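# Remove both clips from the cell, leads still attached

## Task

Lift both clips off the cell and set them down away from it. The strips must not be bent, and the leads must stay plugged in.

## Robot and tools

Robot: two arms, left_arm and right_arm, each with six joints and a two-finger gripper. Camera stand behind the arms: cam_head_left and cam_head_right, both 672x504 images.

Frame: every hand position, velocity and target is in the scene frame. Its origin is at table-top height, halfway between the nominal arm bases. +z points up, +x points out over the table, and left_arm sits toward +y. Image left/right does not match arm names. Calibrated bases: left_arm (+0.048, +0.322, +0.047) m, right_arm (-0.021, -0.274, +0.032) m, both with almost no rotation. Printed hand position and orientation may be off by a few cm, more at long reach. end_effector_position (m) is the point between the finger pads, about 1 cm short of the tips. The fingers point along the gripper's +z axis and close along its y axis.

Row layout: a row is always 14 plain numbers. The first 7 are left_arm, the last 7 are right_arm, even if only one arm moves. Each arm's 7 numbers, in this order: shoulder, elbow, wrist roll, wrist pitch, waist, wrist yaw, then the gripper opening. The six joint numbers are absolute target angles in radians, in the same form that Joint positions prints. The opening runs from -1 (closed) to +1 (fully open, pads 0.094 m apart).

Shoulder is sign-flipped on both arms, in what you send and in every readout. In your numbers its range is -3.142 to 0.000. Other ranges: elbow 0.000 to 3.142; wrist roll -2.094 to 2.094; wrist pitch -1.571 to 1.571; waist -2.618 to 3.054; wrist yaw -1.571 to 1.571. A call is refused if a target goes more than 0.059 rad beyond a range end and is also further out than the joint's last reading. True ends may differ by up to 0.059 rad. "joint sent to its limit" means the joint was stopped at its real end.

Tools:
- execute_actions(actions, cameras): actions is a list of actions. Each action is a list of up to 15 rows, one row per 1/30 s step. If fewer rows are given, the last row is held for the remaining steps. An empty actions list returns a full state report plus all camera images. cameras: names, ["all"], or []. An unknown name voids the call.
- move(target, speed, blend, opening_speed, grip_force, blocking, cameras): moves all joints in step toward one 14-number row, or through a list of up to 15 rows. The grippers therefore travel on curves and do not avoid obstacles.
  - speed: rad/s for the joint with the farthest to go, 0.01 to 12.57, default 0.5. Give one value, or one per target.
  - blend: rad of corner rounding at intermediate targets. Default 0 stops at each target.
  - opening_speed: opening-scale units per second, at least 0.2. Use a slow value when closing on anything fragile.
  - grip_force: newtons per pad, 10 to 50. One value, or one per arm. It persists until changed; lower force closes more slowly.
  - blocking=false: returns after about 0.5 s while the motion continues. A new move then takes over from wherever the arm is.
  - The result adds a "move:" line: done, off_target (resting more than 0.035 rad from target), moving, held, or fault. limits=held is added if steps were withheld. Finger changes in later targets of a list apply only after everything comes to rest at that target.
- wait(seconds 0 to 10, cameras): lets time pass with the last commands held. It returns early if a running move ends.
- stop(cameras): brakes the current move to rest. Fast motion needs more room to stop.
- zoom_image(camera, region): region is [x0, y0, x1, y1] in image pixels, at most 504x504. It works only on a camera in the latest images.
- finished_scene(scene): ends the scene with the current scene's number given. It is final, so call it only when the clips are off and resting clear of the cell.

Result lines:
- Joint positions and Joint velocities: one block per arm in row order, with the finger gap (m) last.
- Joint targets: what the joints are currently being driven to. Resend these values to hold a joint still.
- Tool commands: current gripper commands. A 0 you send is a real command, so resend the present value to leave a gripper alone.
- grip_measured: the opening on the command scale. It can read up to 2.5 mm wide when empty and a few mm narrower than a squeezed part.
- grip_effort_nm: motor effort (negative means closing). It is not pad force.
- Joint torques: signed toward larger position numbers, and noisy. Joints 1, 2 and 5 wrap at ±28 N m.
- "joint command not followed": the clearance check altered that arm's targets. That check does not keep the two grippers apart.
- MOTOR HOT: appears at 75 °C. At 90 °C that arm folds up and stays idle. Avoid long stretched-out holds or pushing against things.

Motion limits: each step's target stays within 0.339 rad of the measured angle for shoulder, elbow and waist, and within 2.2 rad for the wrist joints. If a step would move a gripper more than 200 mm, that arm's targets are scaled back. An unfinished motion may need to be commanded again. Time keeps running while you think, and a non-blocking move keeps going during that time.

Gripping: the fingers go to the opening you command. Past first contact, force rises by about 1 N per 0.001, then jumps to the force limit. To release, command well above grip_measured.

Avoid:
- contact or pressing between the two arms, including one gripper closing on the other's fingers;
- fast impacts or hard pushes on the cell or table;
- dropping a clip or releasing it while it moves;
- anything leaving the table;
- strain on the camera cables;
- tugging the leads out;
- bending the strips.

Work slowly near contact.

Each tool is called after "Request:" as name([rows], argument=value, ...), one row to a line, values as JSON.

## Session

Request:
execute_actions(actions=[])

Request:
zoom_image(camera="cam_head_left", region=[290, 310, 410, 400])

Request:
zoom_image(camera="cam_head_right", region=[290, 310, 410, 400])

Scene clock: 0.00 s.
left_arm: end_effector_position=(+0.4563, +0.3221, +0.1493) grip_measured=+1.000 grip_effort_nm=n/a end_effector_quat_wxyz=(+0.572, +0.000, +0.820, -0.009) | right_arm: end_effector_position=(+0.3689, -0.3151, +0.1297) grip_measured=+1.000 grip_effort_nm=n/a end_effector_quat_wxyz=(+0.588, +0.108, +0.799, -0.066)
Joint names: [shoulder, elbow, wrist roll, wrist pitch, waist, wrist yaw]
Joint positions: left_arm=[-1.541 0.425 -0.008 0.763 0.01 0.02 0.094] | right_arm=[-1.552 0.334 0.098 0.904 -0.021 0.236 0.094]
Joint velocities: within noise
Joint torques (N m): no reading
Heat: left arm: 29 °C; right arm: 27 °C.
Joint targets: left_arm=[-1.540 0.426 -0.007 0.747 0.010 0.020] | right_arm=[-1.548 0.338 0.098 0.896 -0.021 0.237]
Tool commands: left_gripper/opening=+1.0 right_gripper/opening=+1.0

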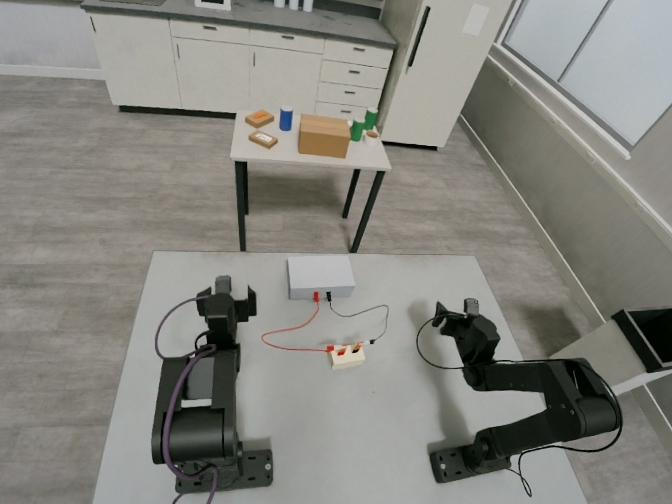

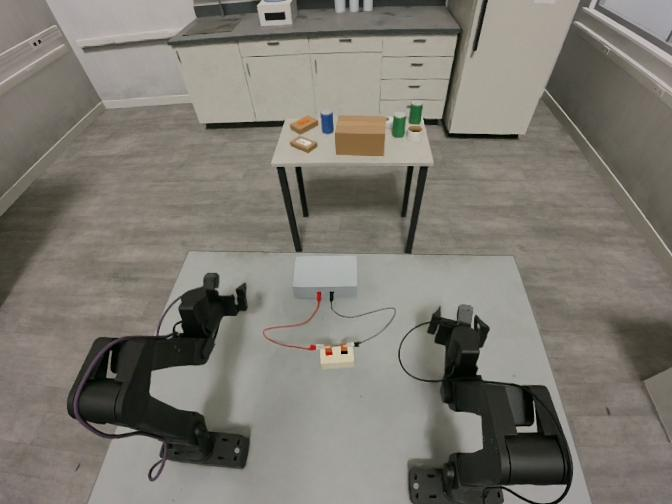

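Scaled by 4.200 from the camera's 672x504 image, which has a finer 960x720 frame.

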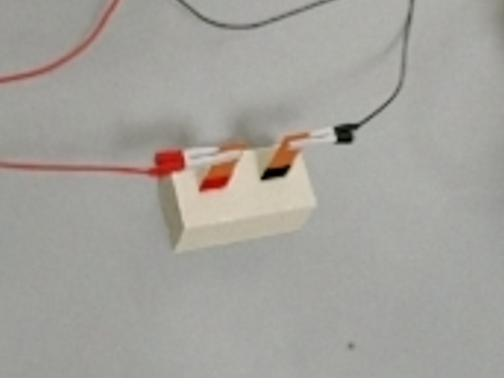

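Scaled by 4.200 from the camera's 672x504 image, which has a finer 960x720 frame.

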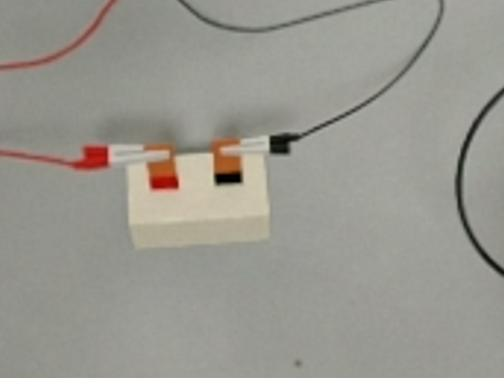

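Request:
move([
  [-1.55,1.05,0.5,0.1,-0.2,0.35,0,-1.65,1.1,-0.6,0.1,0.05,-0.45,0],
  [-1.565,0.937,1.08,-0.615,-0.372,0.715,0,-1.74,1.052,-1.345,-0.706,0.112,-0.96,0],
], speed=0.8, blend=0.1, cameras=["all"])

Request:
zoom_image(camera="cam_head_left", region=[290, 300, 410, 390])

Request:
zoom_image(camera="cam_head_right", region=[280, 300, 400, 390])

Scene clock: 6.73 s.
left_arm: end_effector_position=(+0.3125, +0.0958, +0.1488) grip_measured=+0.002 grip_effort_nm=-0.07 end_effector_quat_wxyz=(+0.284, +0.660, +0.649, -0.251) | right_arm: end_effector_position=(+0.2884, -0.0869, +0.1374) grip_measured=+0.001 grip_effort_nm=-0.08 end_effector_quat_wxyz=(-0.339, +0.633, -0.624, -0.309)
Joint names: [shoulder, elbow, wrist roll, wrist pitch, waist, wrist yaw]
Joint positions: left_arm=[-1.549 0.954 1.074 -0.591 -0.369 0.693 0.047] | right_arm=[-1.72 1.065 -1.338 -0.684 0.108 -0.933 0.047]
Joint torques (N m): left_arm=[4.52 5.09 0.05 0.81 -0.35 0.58] | right_arm=[5.74 3.97 -0.09 0.53 0.29 -0.67]
Heat: left arm: 29 °C; right arm: 27 °C.
Joint targets: left_arm=[-1.565 0.937 1.080 -0.615 -0.372 0.715] | right_arm=[-1.740 1.052 -1.345 -0.706 0.112 -0.960]
move: done

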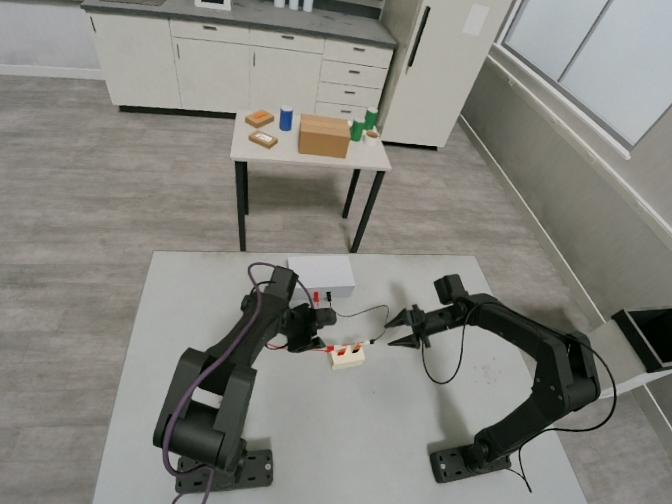

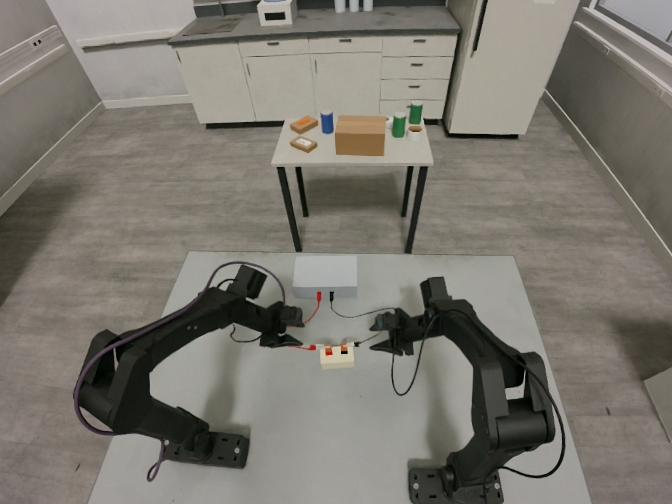

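Scaled by 4.200 from the camera's 672x504 image, which has a finer 960x720 frame.

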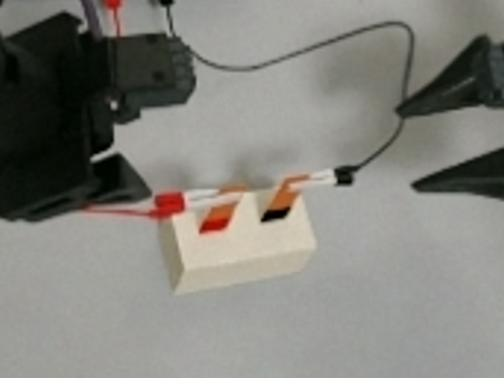

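Scaled by 4.200 from the camera's 672x504 image, which has a finer 960x720 frame.

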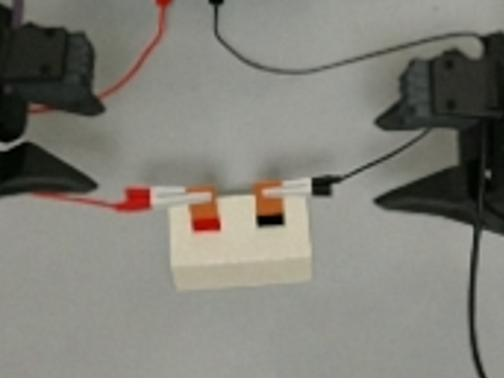

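Request:
move(target=[-1.601,0.877,1.03,-0.508,-0.405,0.715,0,-1.758,1.10,-1.152,-0.569,0.230,-0.91,0], speed=0.25, cameras=["all"])

Request:
zoom_image(camera="cam_head_left", region=[310, 315, 400, 375])

Request:
zoom_image(camera="cam_head_right", region=[295, 315, 385, 375])

Scene clock: 10.93 s.
left_arm: end_effector_position=(+0.3026, +0.0890, +0.1259) grip_measured=+0.002 grip_effort_nm=-0.07 end_effector_quat_wxyz=(+0.268, +0.655, +0.655, -0.264) | right_arm: end_effector_position=(+0.2874, -0.0488, +0.1374) grip_measured=+0.001 grip_effort_nm=-0.08 end_effector_quat_wxyz=(-0.326, +0.630, -0.628, -0.320)
Joint names: [shoulder, elbow, wrist roll, wrist pitch, waist, wrist yaw]
Joint positions: left_arm=[-1.584 0.895 1.034 -0.513 -0.399 0.694 0.047] | right_arm=[-1.736 1.077 -1.16 -0.572 0.226 -0.906 0.047]
Joint torques (N m): left_arm=[4.56 4.75 -0.03 1.03 -0.59 0.56] | right_arm=[5.86 6.74 0.08 0.97 0.24 -0.44]
Heat: left arm: 29 °C; right arm: 27 °C.
Joint targets: left_arm=[-1.601 0.877 1.030 -0.508 -0.405 0.715] | right_arm=[-1.758 1.100 -1.152 -0.569 0.230 -0.910]
move: done

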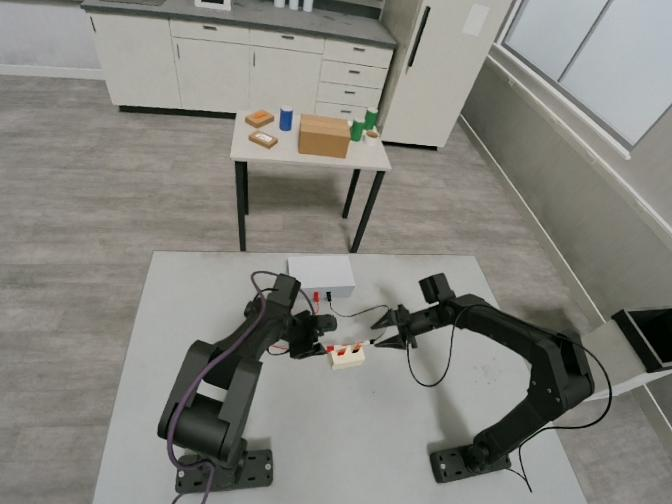

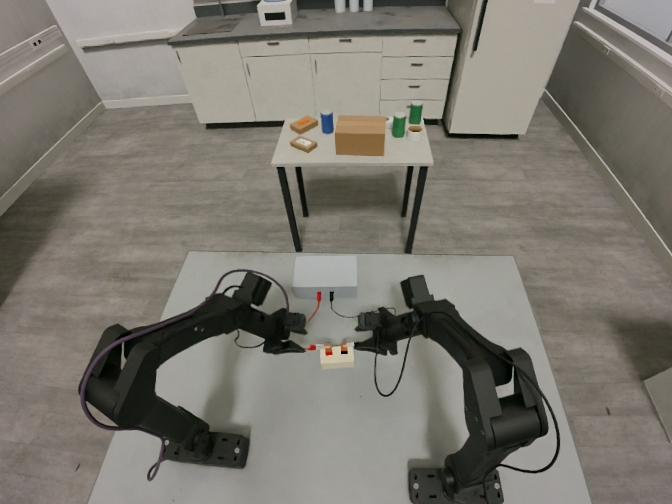

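Scaled by 5.600 from the camera's 672x504 image, which has a finer 960x720 frame.

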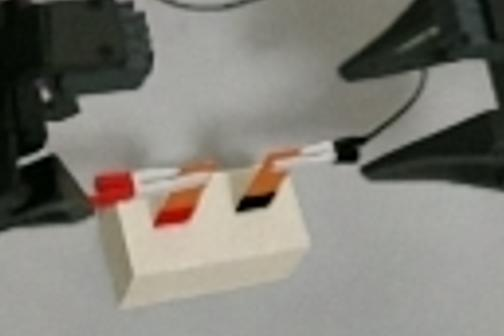

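Scaled by 5.600 from the camera's 672x504 image, which has a finer 960x720 frame.

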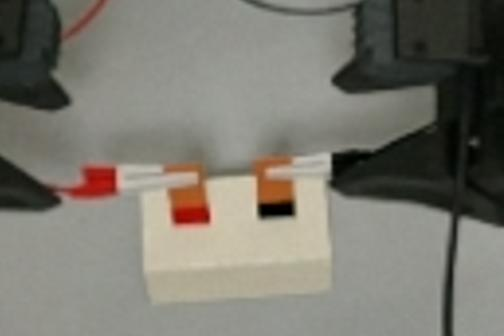

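Request:
move(target=[-1.633,0.798,0.867,-0.300,-0.495,0.62,0,-1.879,1.045,-1.243,-0.494,0.230,-0.955,0], speed=0.12, cameras=["all"])

Request:
zoom_image(camera="cam_head_left", region=[310, 315, 400, 375])

Request:
zoom_image(camera="cam_head_right", region=[295, 315, 385, 375])

Scene clock: 15.80 s.
left_arm: end_effector_position=(+0.3006, +0.0680, +0.1027) grip_measured=+0.002 grip_effort_nm=-0.07 end_effector_quat_wxyz=(+0.273, +0.639, +0.674, -0.251) | right_arm: end_effector_position=(+0.2897, -0.0457, +0.0995) grip_measured=+0.001 grip_effort_nm=-0.08 end_effector_quat_wxyz=(-0.319, +0.644, -0.611, -0.332)
Joint names: [shoulder, elbow, wrist roll, wrist pitch, waist, wrist yaw]
Joint positions: left_arm=[-1.615 0.816 0.872 -0.305 -0.489 0.622 0.047] | right_arm=[-1.856 1.059 -1.236 -0.497 0.226 -0.928 0.047]
Joint torques (N m): left_arm=[4.63 4.6 -0.05 1.2 -0.59 0.3] | right_arm=[6.38 3.66 -0.05 0.84 0.24 -0.68]
Heat: left arm: 29 °C; right arm: 27 °C.
Joint targets: left_arm=[-1.633 0.798 0.867 -0.300 -0.495 0.620] | right_arm=[-1.879 1.045 -1.243 -0.494 0.230 -0.955]
move: done

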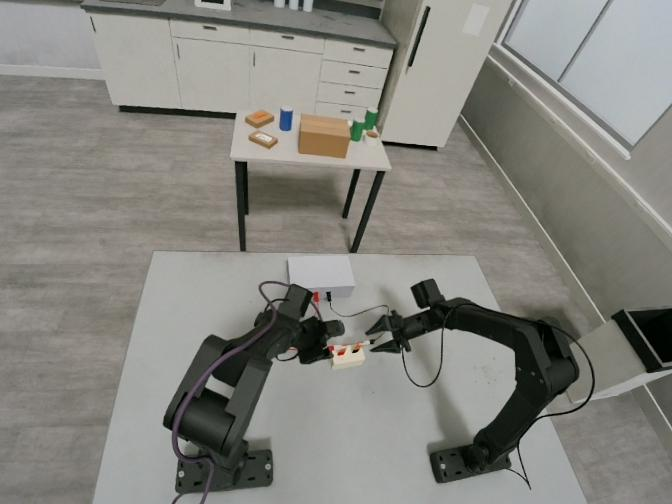

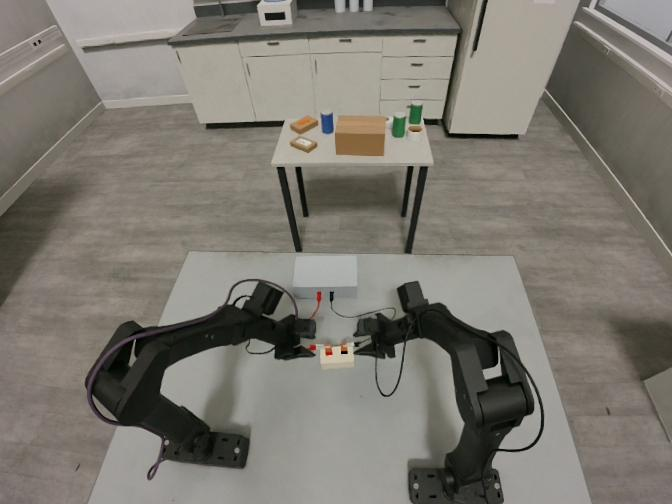

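Scaled by 5.600 from the camera's 672x504 image, which has a finer 960x720 frame.

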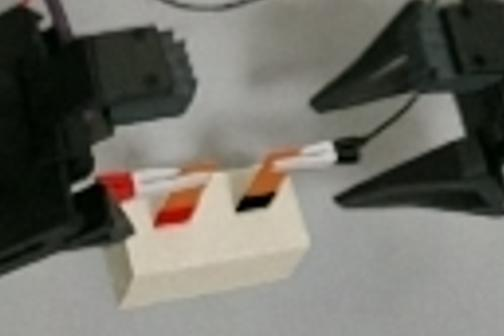

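Scaled by 5.600 from the camera's 672x504 image, which has a finer 960x720 frame.

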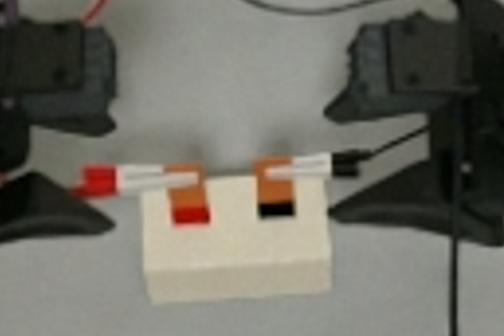

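Request:
move([
  [-1.633,0.798,0.867,-0.286,-0.507,0.62,0,-1.879,1.045,-1.243,-0.494,0.230,-0.955,0],
  [-1.633,0.798,0.867,-0.286,-0.507,0.62,-0.65,-1.879,1.045,-1.243,-0.494,0.230,-0.955,-0.65],
], speed=0.1, opening_speed=0.5, cameras=["all"])

Request:
zoom_image(camera="cam_head_left", region=[315, 325, 385, 370])

Request:
zoom_image(camera="cam_head_right", region=[300, 325, 370, 370])

Scene clock: 19.17 s.
left_arm: end_effector_position=(+0.3001, +0.0637, +0.1041) grip_measured=-0.648 grip_effort_nm=-0.07 end_effector_quat_wxyz=(+0.278, +0.643, +0.668, -0.251) | right_arm: end_effector_position=(+0.2900, -0.0455, +0.0999) grip_measured=-0.648 grip_effort_nm=-0.09 end_effector_quat_wxyz=(-0.320, +0.645, -0.610, -0.332)
Joint names: [shoulder, elbow, wrist roll, wrist pitch, waist, wrist yaw]
Joint positions: left_arm=[-1.615 0.816 0.871 -0.29 -0.501 0.622 0.017] | right_arm=[-1.856 1.059 -1.237 -0.495 0.226 -0.93 0.017]
Joint torques (N m): left_arm=[4.64 4.62 -0.04 1.22 -0.65 0.26] | right_arm=[6.38 3.64 -0.07 0.84 0.24 -0.65]
Heat: left arm: 29 °C; right arm: 27 °C.
Joint targets: left_arm=[-1.633 0.798 0.867 -0.286 -0.507 0.620] | right_arm=[-1.879 1.045 -1.243 -0.494 0.230 -0.955]
move: done

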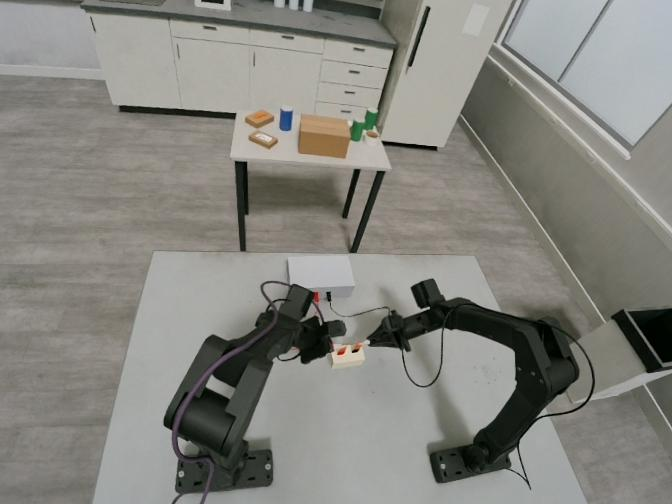

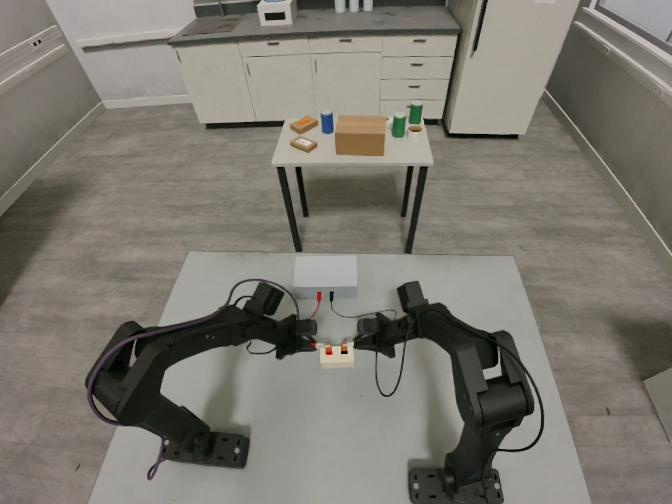

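Scaled by 7.200 from the camera's 672x504 image, which has a finer 960x720 frame.

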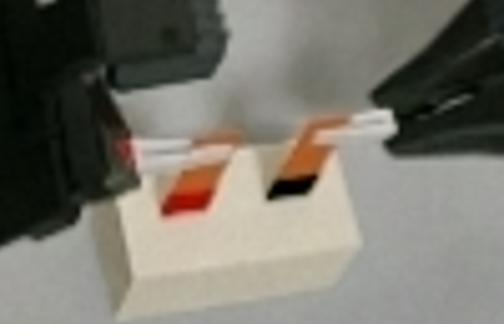

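Scaled by 7.200 from the camera's 672x504 image, which has a finer 960x720 frame.

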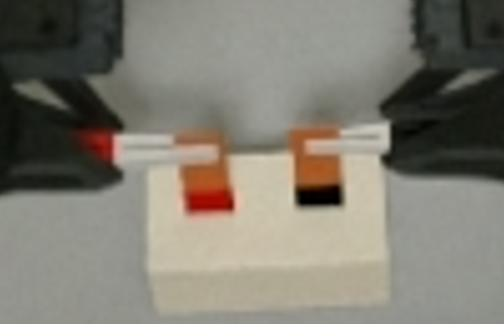

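Request:
move(target=[-1.633,0.798,0.867,-0.286,-0.507,0.62,-0.80,-1.879,1.045,-1.243,-0.494,0.230,-0.955,-0.80], opening_speed=0.3, cameras=["all"])

Request:
zoom_image(camera="cam_head_left", region=[315, 325, 385, 370])

Request:
zoom_image(camera="cam_head_right", region=[300, 325, 370, 370])

Request:
move(target=[-1.633,0.798,0.867,-0.286,-0.507,0.62,-0.89,-1.879,1.045,-1.243,-0.494,0.230,-0.955,-0.89], opening_speed=0.3, cameras=["all"])

Request:
zoom_image(camera="cam_head_left", region=[315, 325, 385, 370])

Request:
zoom_image(camera="cam_head_right", region=[300, 325, 370, 370])

Scene clock: 20.70 s.
left_arm: end_effector_position=(+0.3002, +0.0637, +0.1041) grip_measured=-0.792 grip_effort_nm=-0.38 end_effector_quat_wxyz=(+0.278, +0.643, +0.668, -0.251) | right_arm: end_effector_position=(+0.2898, -0.0452, +0.1003) grip_measured=-0.796 grip_effort_nm=-0.20 end_effector_quat_wxyz=(-0.321, +0.645, -0.609, -0.333)
Joint names: [shoulder, elbow, wrist roll, wrist pitch, waist, wrist yaw]
Joint positions: left_arm=[-1.615 0.816 0.871 -0.289 -0.501 0.622 0.01] | right_arm=[-1.856 1.059 -1.238 -0.495 0.226 -0.933 0.01]
Joint torques (N m): left_arm=[4.64 4.63 -0.04 1.22 -0.64 0.26] | right_arm=[6.39 3.64 -0.05 0.84 0.24 -0.62]
Heat: left arm: 29 °C; right arm: 27 °C.
Joint targets: left_arm=[-1.633 0.798 0.867 -0.286 -0.507 0.620] | right_arm=[-1.879 1.045 -1.243 -0.494 0.230 -0.955]
move: done

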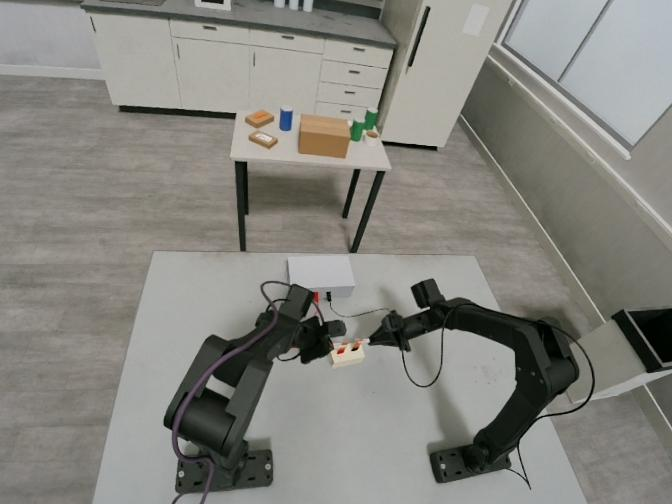

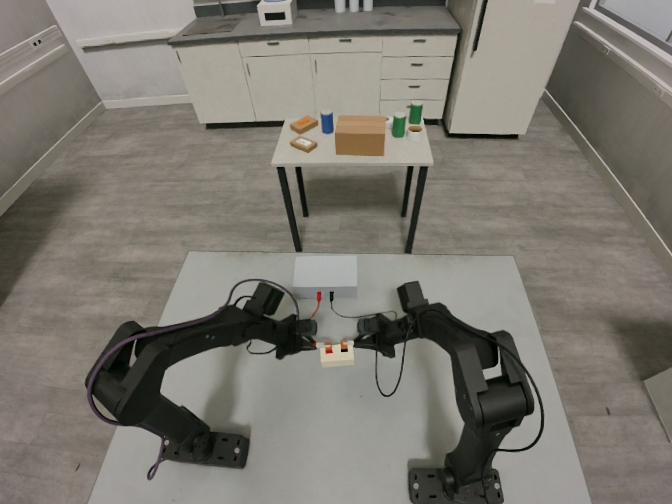

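Scaled by 7.200 from the camera's 672x504 image, which has a finer 960x720 frame.

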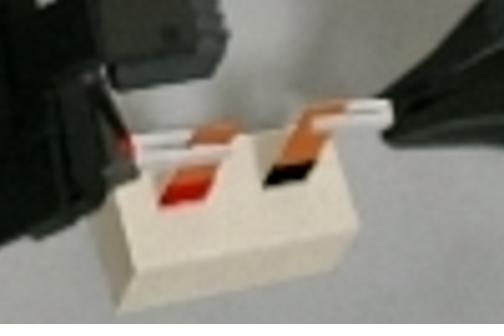

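Scaled by 7.200 from the camera's 672x504 image, which has a finer 960x720 frame.

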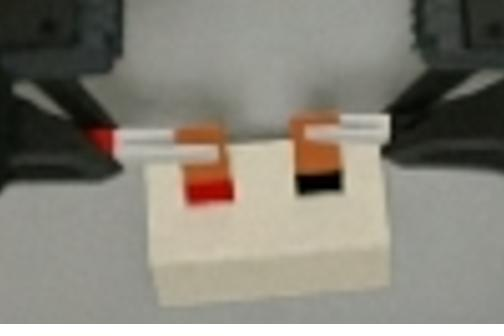

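Scene clock: 21.27 s.
left_arm: end_effector_position=(+0.3002, +0.0637, +0.1041) grip_measured=-0.840 grip_effort_nm=-0.97 end_effector_quat_wxyz=(+0.278, +0.643, +0.668, -0.251) | right_arm: end_effector_position=(+0.2898, -0.0452, +0.1003) grip_measured=-0.870 grip_effort_nm=-0.97 end_effector_quat_wxyz=(-0.321, +0.645, -0.609, -0.333)
Joint names: [shoulder, elbow, wrist roll, wrist pitch, waist, wrist yaw]
Joint positions: left_arm=[-1.615 0.816 0.871 -0.289 -0.501 0.622 0.008] | right_arm=[-1.856 1.059 -1.238 -0.495 0.226 -0.933 0.006]
Joint torques (N m): left_arm=[4.64 4.63 -0.04 1.22 -0.65 0.27] | right_arm=[6.39 3.64 -0.05 0.83 0.23 -0.63]
Heat: left arm: 29 °C; right arm: 27 °C.
Joint targets: left_arm=[-1.633 0.798 0.867 -0.286 -0.507 0.620] | right_arm=[-1.879 1.045 -1.243 -0.494 0.230 -0.955]
move: done

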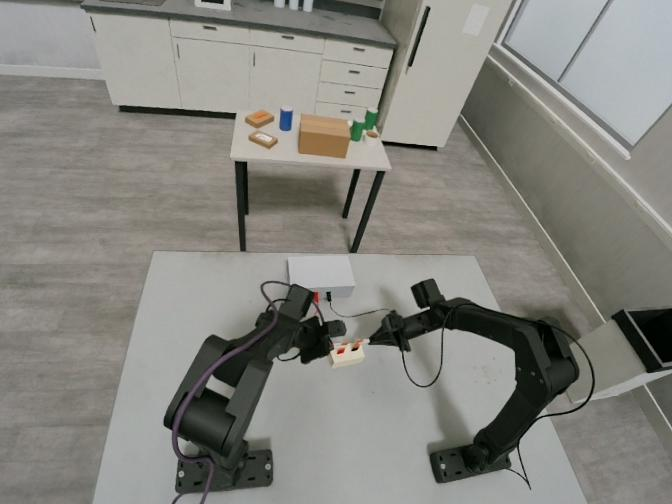

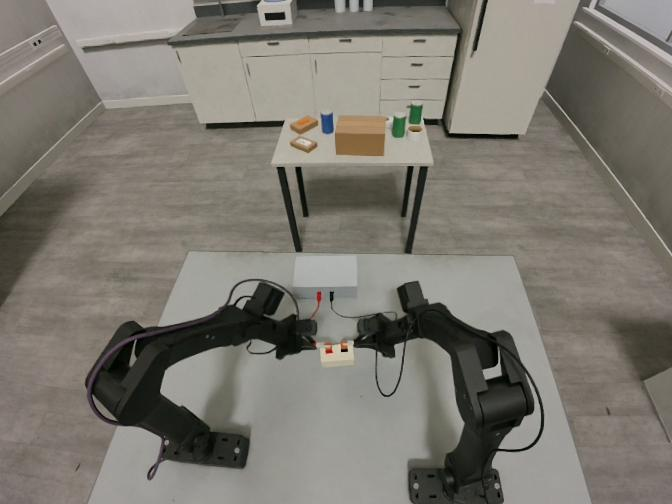

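Scaled by 7.200 from the camera's 672x504 image, which has a finer 960x720 frame.

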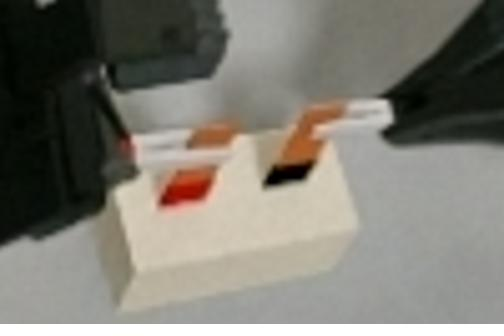

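Scaled by 7.200 from the camera's 672x504 image, which has a finer 960x720 frame.

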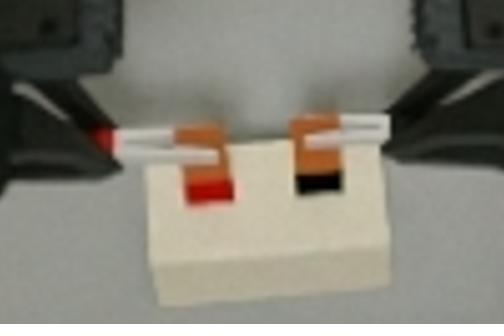

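Request:
move(target=[-1.547,0.765,0.952,-0.39,-0.398,0.688,-0.89,-1.883,1.106,-1.388,-0.658,0.128,-0.978,-0.89], speed=0.06, cameras=["all"])

Request:
zoom_image(camera="cam_head_left", region=[305, 320, 405, 380])

Request:
zoom_image(camera="cam_head_right", region=[290, 320, 390, 380])

Scene clock: 26.43 s.
left_arm: end_effector_position=(+0.2986, +0.0932, +0.1057) grip_measured=-0.841 grip_effort_nm=-0.99 end_effector_quat_wxyz=(+0.274, +0.632, +0.678, -0.257) | right_arm: end_effector_position=(+0.2915, -0.0754, +0.1034) grip_measured=-0.872 grip_effort_nm=-1.03 end_effector_quat_wxyz=(-0.321, +0.643, -0.611, -0.332)
Joint names: [shoulder, elbow, wrist roll, wrist pitch, waist, wrist yaw]
Joint positions: left_arm=[-1.569 0.784 0.945 -0.367 -0.404 0.667 0.007] | right_arm=[-1.856 1.083 -1.381 -0.637 0.134 -0.951 0.006]
Joint torques (N m): left_arm=[7.66 4.53 0 0.87 0.58 0.53] | right_arm=[6 6.26 -0.05 0.43 -0.65 -0.7]
Heat: left arm: 29 °C; right arm: 27 °C.
Joint targets: left_arm=[-1.547 0.765 0.952 -0.390 -0.398 0.688] | right_arm=[-1.883 1.106 -1.388 -0.658 0.128 -0.978]
move: done

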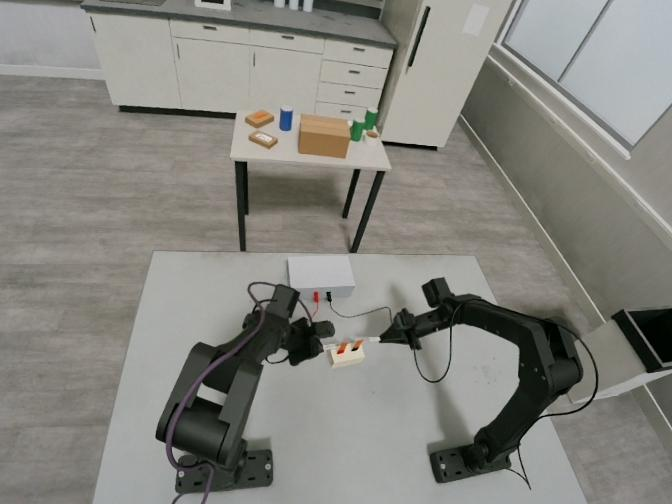

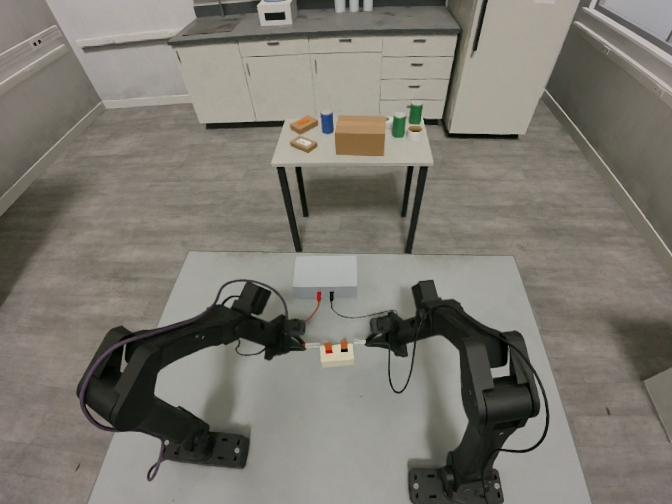

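Scaled by 5.040 from the camera's 672x504 image, which has a finer 960x720 frame.

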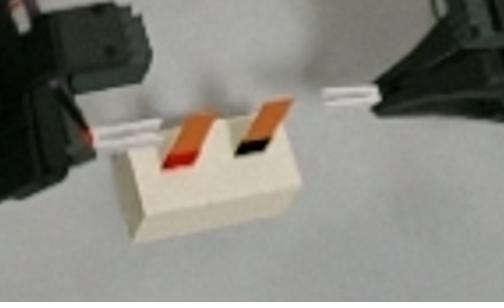

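Scaled by 5.040 from the camera's 672x504 image, which has a finer 960x720 frame.

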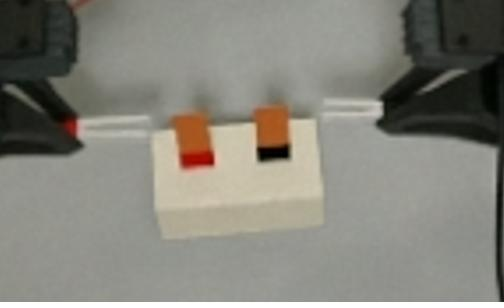

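Request:
move([
  [-1.468,0.65,0.952,-0.342,-0.215,0.688,-0.89,-1.768,0.951,-1.388,-0.6,-0.072,-0.978,-0.89],
  [-1.795,0.497,0.952,0.125,-0.215,0.688,-0.89,-2.036,0.823,-1.388,-0.23,-0.072,-0.978,-0.89],
], speed=[0.2,0.12], blend=0.02, cameras=["all"])

Request:
zoom_image(camera="cam_head_left", region=[260, 280, 440, 400])

Request:
zoom_image(camera="cam_head_right", region=[250, 280, 430, 400])

Scene clock: 33.17 s.
left_arm: end_effector_position=(+0.3075, +0.1491, +0.0160) grip_measured=-0.841 grip_effort_nm=-0.99 end_effector_quat_wxyz=(+0.300, +0.567, +0.732, -0.230) | right_arm: end_effector_position=(+0.2956, -0.1408, +0.0139) grip_measured=-0.872 grip_effort_nm=-1.03 end_effector_quat_wxyz=(+0.353, -0.577, +0.673, +0.299)
Joint names: [shoulder, elbow, wrist roll, wrist pitch, waist, wrist yaw]
Joint positions: left_arm=[-1.776 0.511 0.946 0.119 -0.22 0.669 0.007] | right_arm=[-2.012 0.835 -1.382 -0.234 -0.068 -0.953 0.006]
Joint torques (N m): left_arm=[4.25 2.96 0.06 1.19 0.47 0.53] | right_arm=[6.12 2.47 -0.06 0.66 -0.43 -0.67]
Heat: left arm: 29 °C; right arm: 27 °C.
Joint targets: left_arm=[-1.795 0.497 0.952 0.125 -0.215 0.688] | right_arm=[-2.036 0.823 -1.388 -0.230 -0.072 -0.978]
move: done

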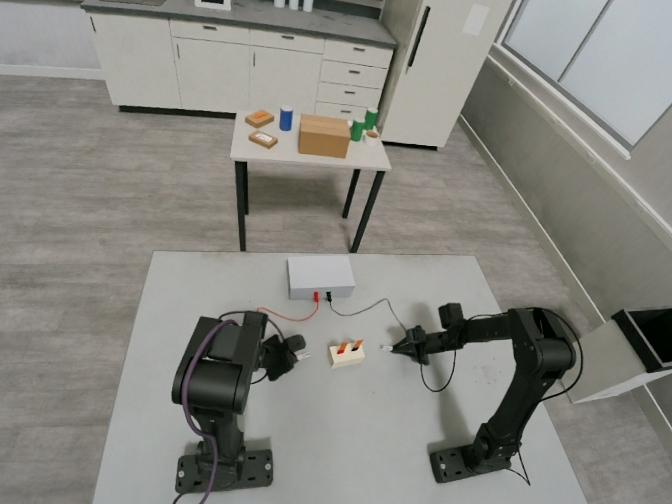

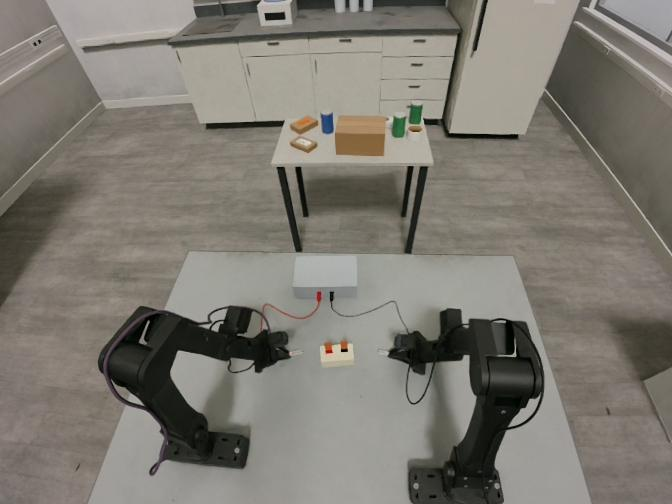

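Scaled by 2.800 from the camera's 672x504 image, which has a finer 960x720 frame.

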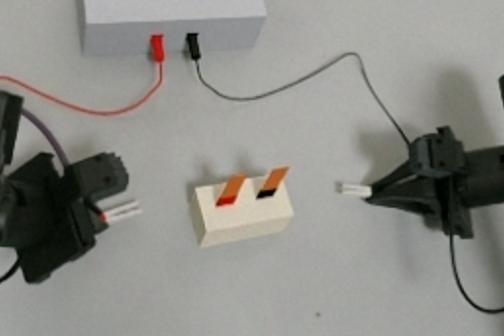

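Scaled by 2.800 from the camera's 672x504 image, which has a finer 960x720 frame.

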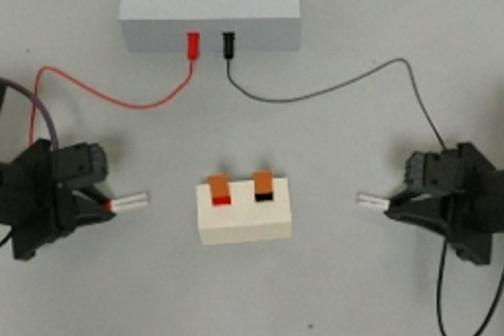

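Request:
move([
  [-1.795,0.497,0.952,0.125,-0.215,0.688,0,-2.036,0.823,-1.388,-0.23,-0.072,-0.978,0],
  [-1.468,0.67,0.952,-0.342,-0.20,0.688,0,-1.768,0.97,-1.388,-0.6,-0.08,-0.978,0],
  [-1.5,0.9,0.9,-0.3,0.0,0.5,0,-1.6,0.9,-1.0,-0.3,-0.25,-0.5,0],
], speed=[0.2,0.2,0.5], opening_speed=0.4, cameras=["all"])

Request:
zoom_image(camera="cam_head_left", region=[260, 260, 440, 400])

Request:
zoom_image(camera="cam_head_right", region=[250, 260, 430, 400])

Scene clock: 40.73 s.
left_arm: end_effector_position=(+0.4214, +0.2334, +0.1598) grip_measured=-0.002 grip_effort_nm=0.15 end_effector_quat_wxyz=(+0.388, +0.476, +0.785, -0.074) | right_arm: end_effector_position=(+0.3699, -0.2738, +0.1065) grip_measured=-0.002 grip_effort_nm=0.08 end_effector_quat_wxyz=(+0.355, -0.419, +0.835, +0.040)
Joint names: [shoulder, elbow, wrist roll, wrist pitch, waist, wrist yaw]
Joint positions: left_arm=[-1.486 0.88 0.905 -0.297 -0.003 0.504 0.047] | right_arm=[-1.627 0.917 -1.009 -0.303 -0.247 -0.501 0.047]
Joint torques (N m): left_arm=[4.48 8.9 -0.06 1.43 0.28 0.14] | right_arm=[8.99 3.99 0.07 1.38 -0.36 -0.21]
Heat: left arm: 29 °C; right arm: 27 °C.
Joint targets: left_arm=[-1.500 0.900 0.900 -0.300 0.000 0.500] | right_arm=[-1.600 0.900 -1.000 -0.300 -0.250 -0.500]
move: done

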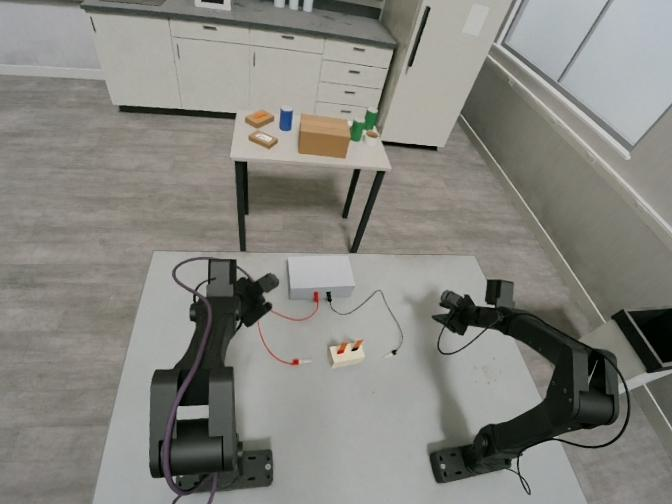

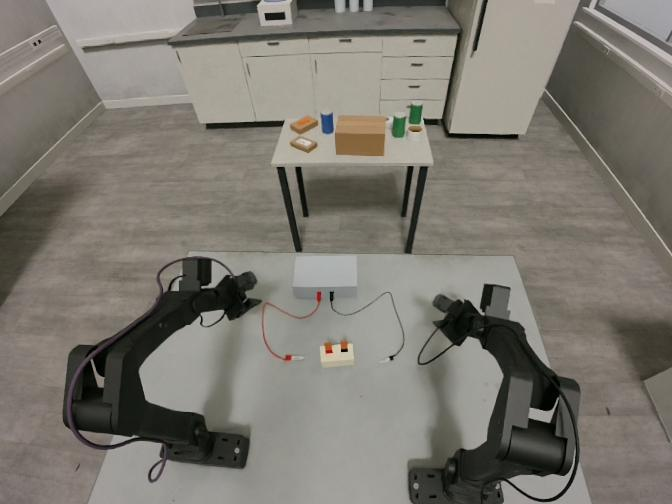

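Scaled by 2.800 from the camera's 672x504 image, which has a finer 960x720 frame.

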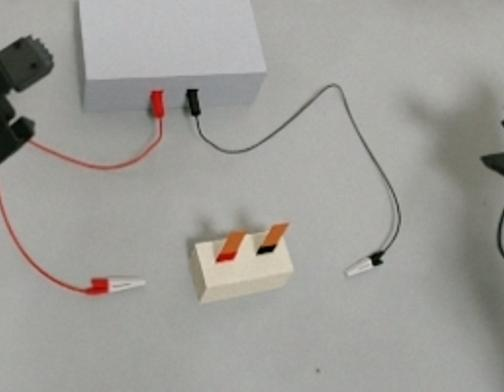

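Scaled by 2.800 from the camera's 672x504 image, which has a finer 960x720 frame.

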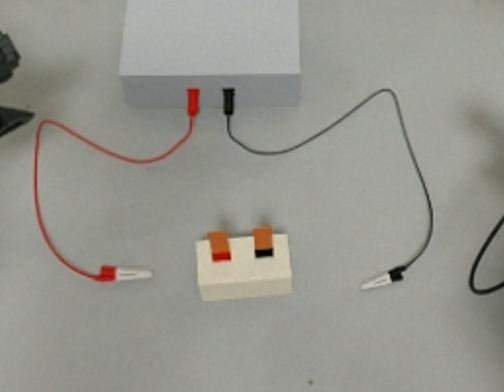

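Request:
finished_scene(scene=2)

The scene is finished: the task was done.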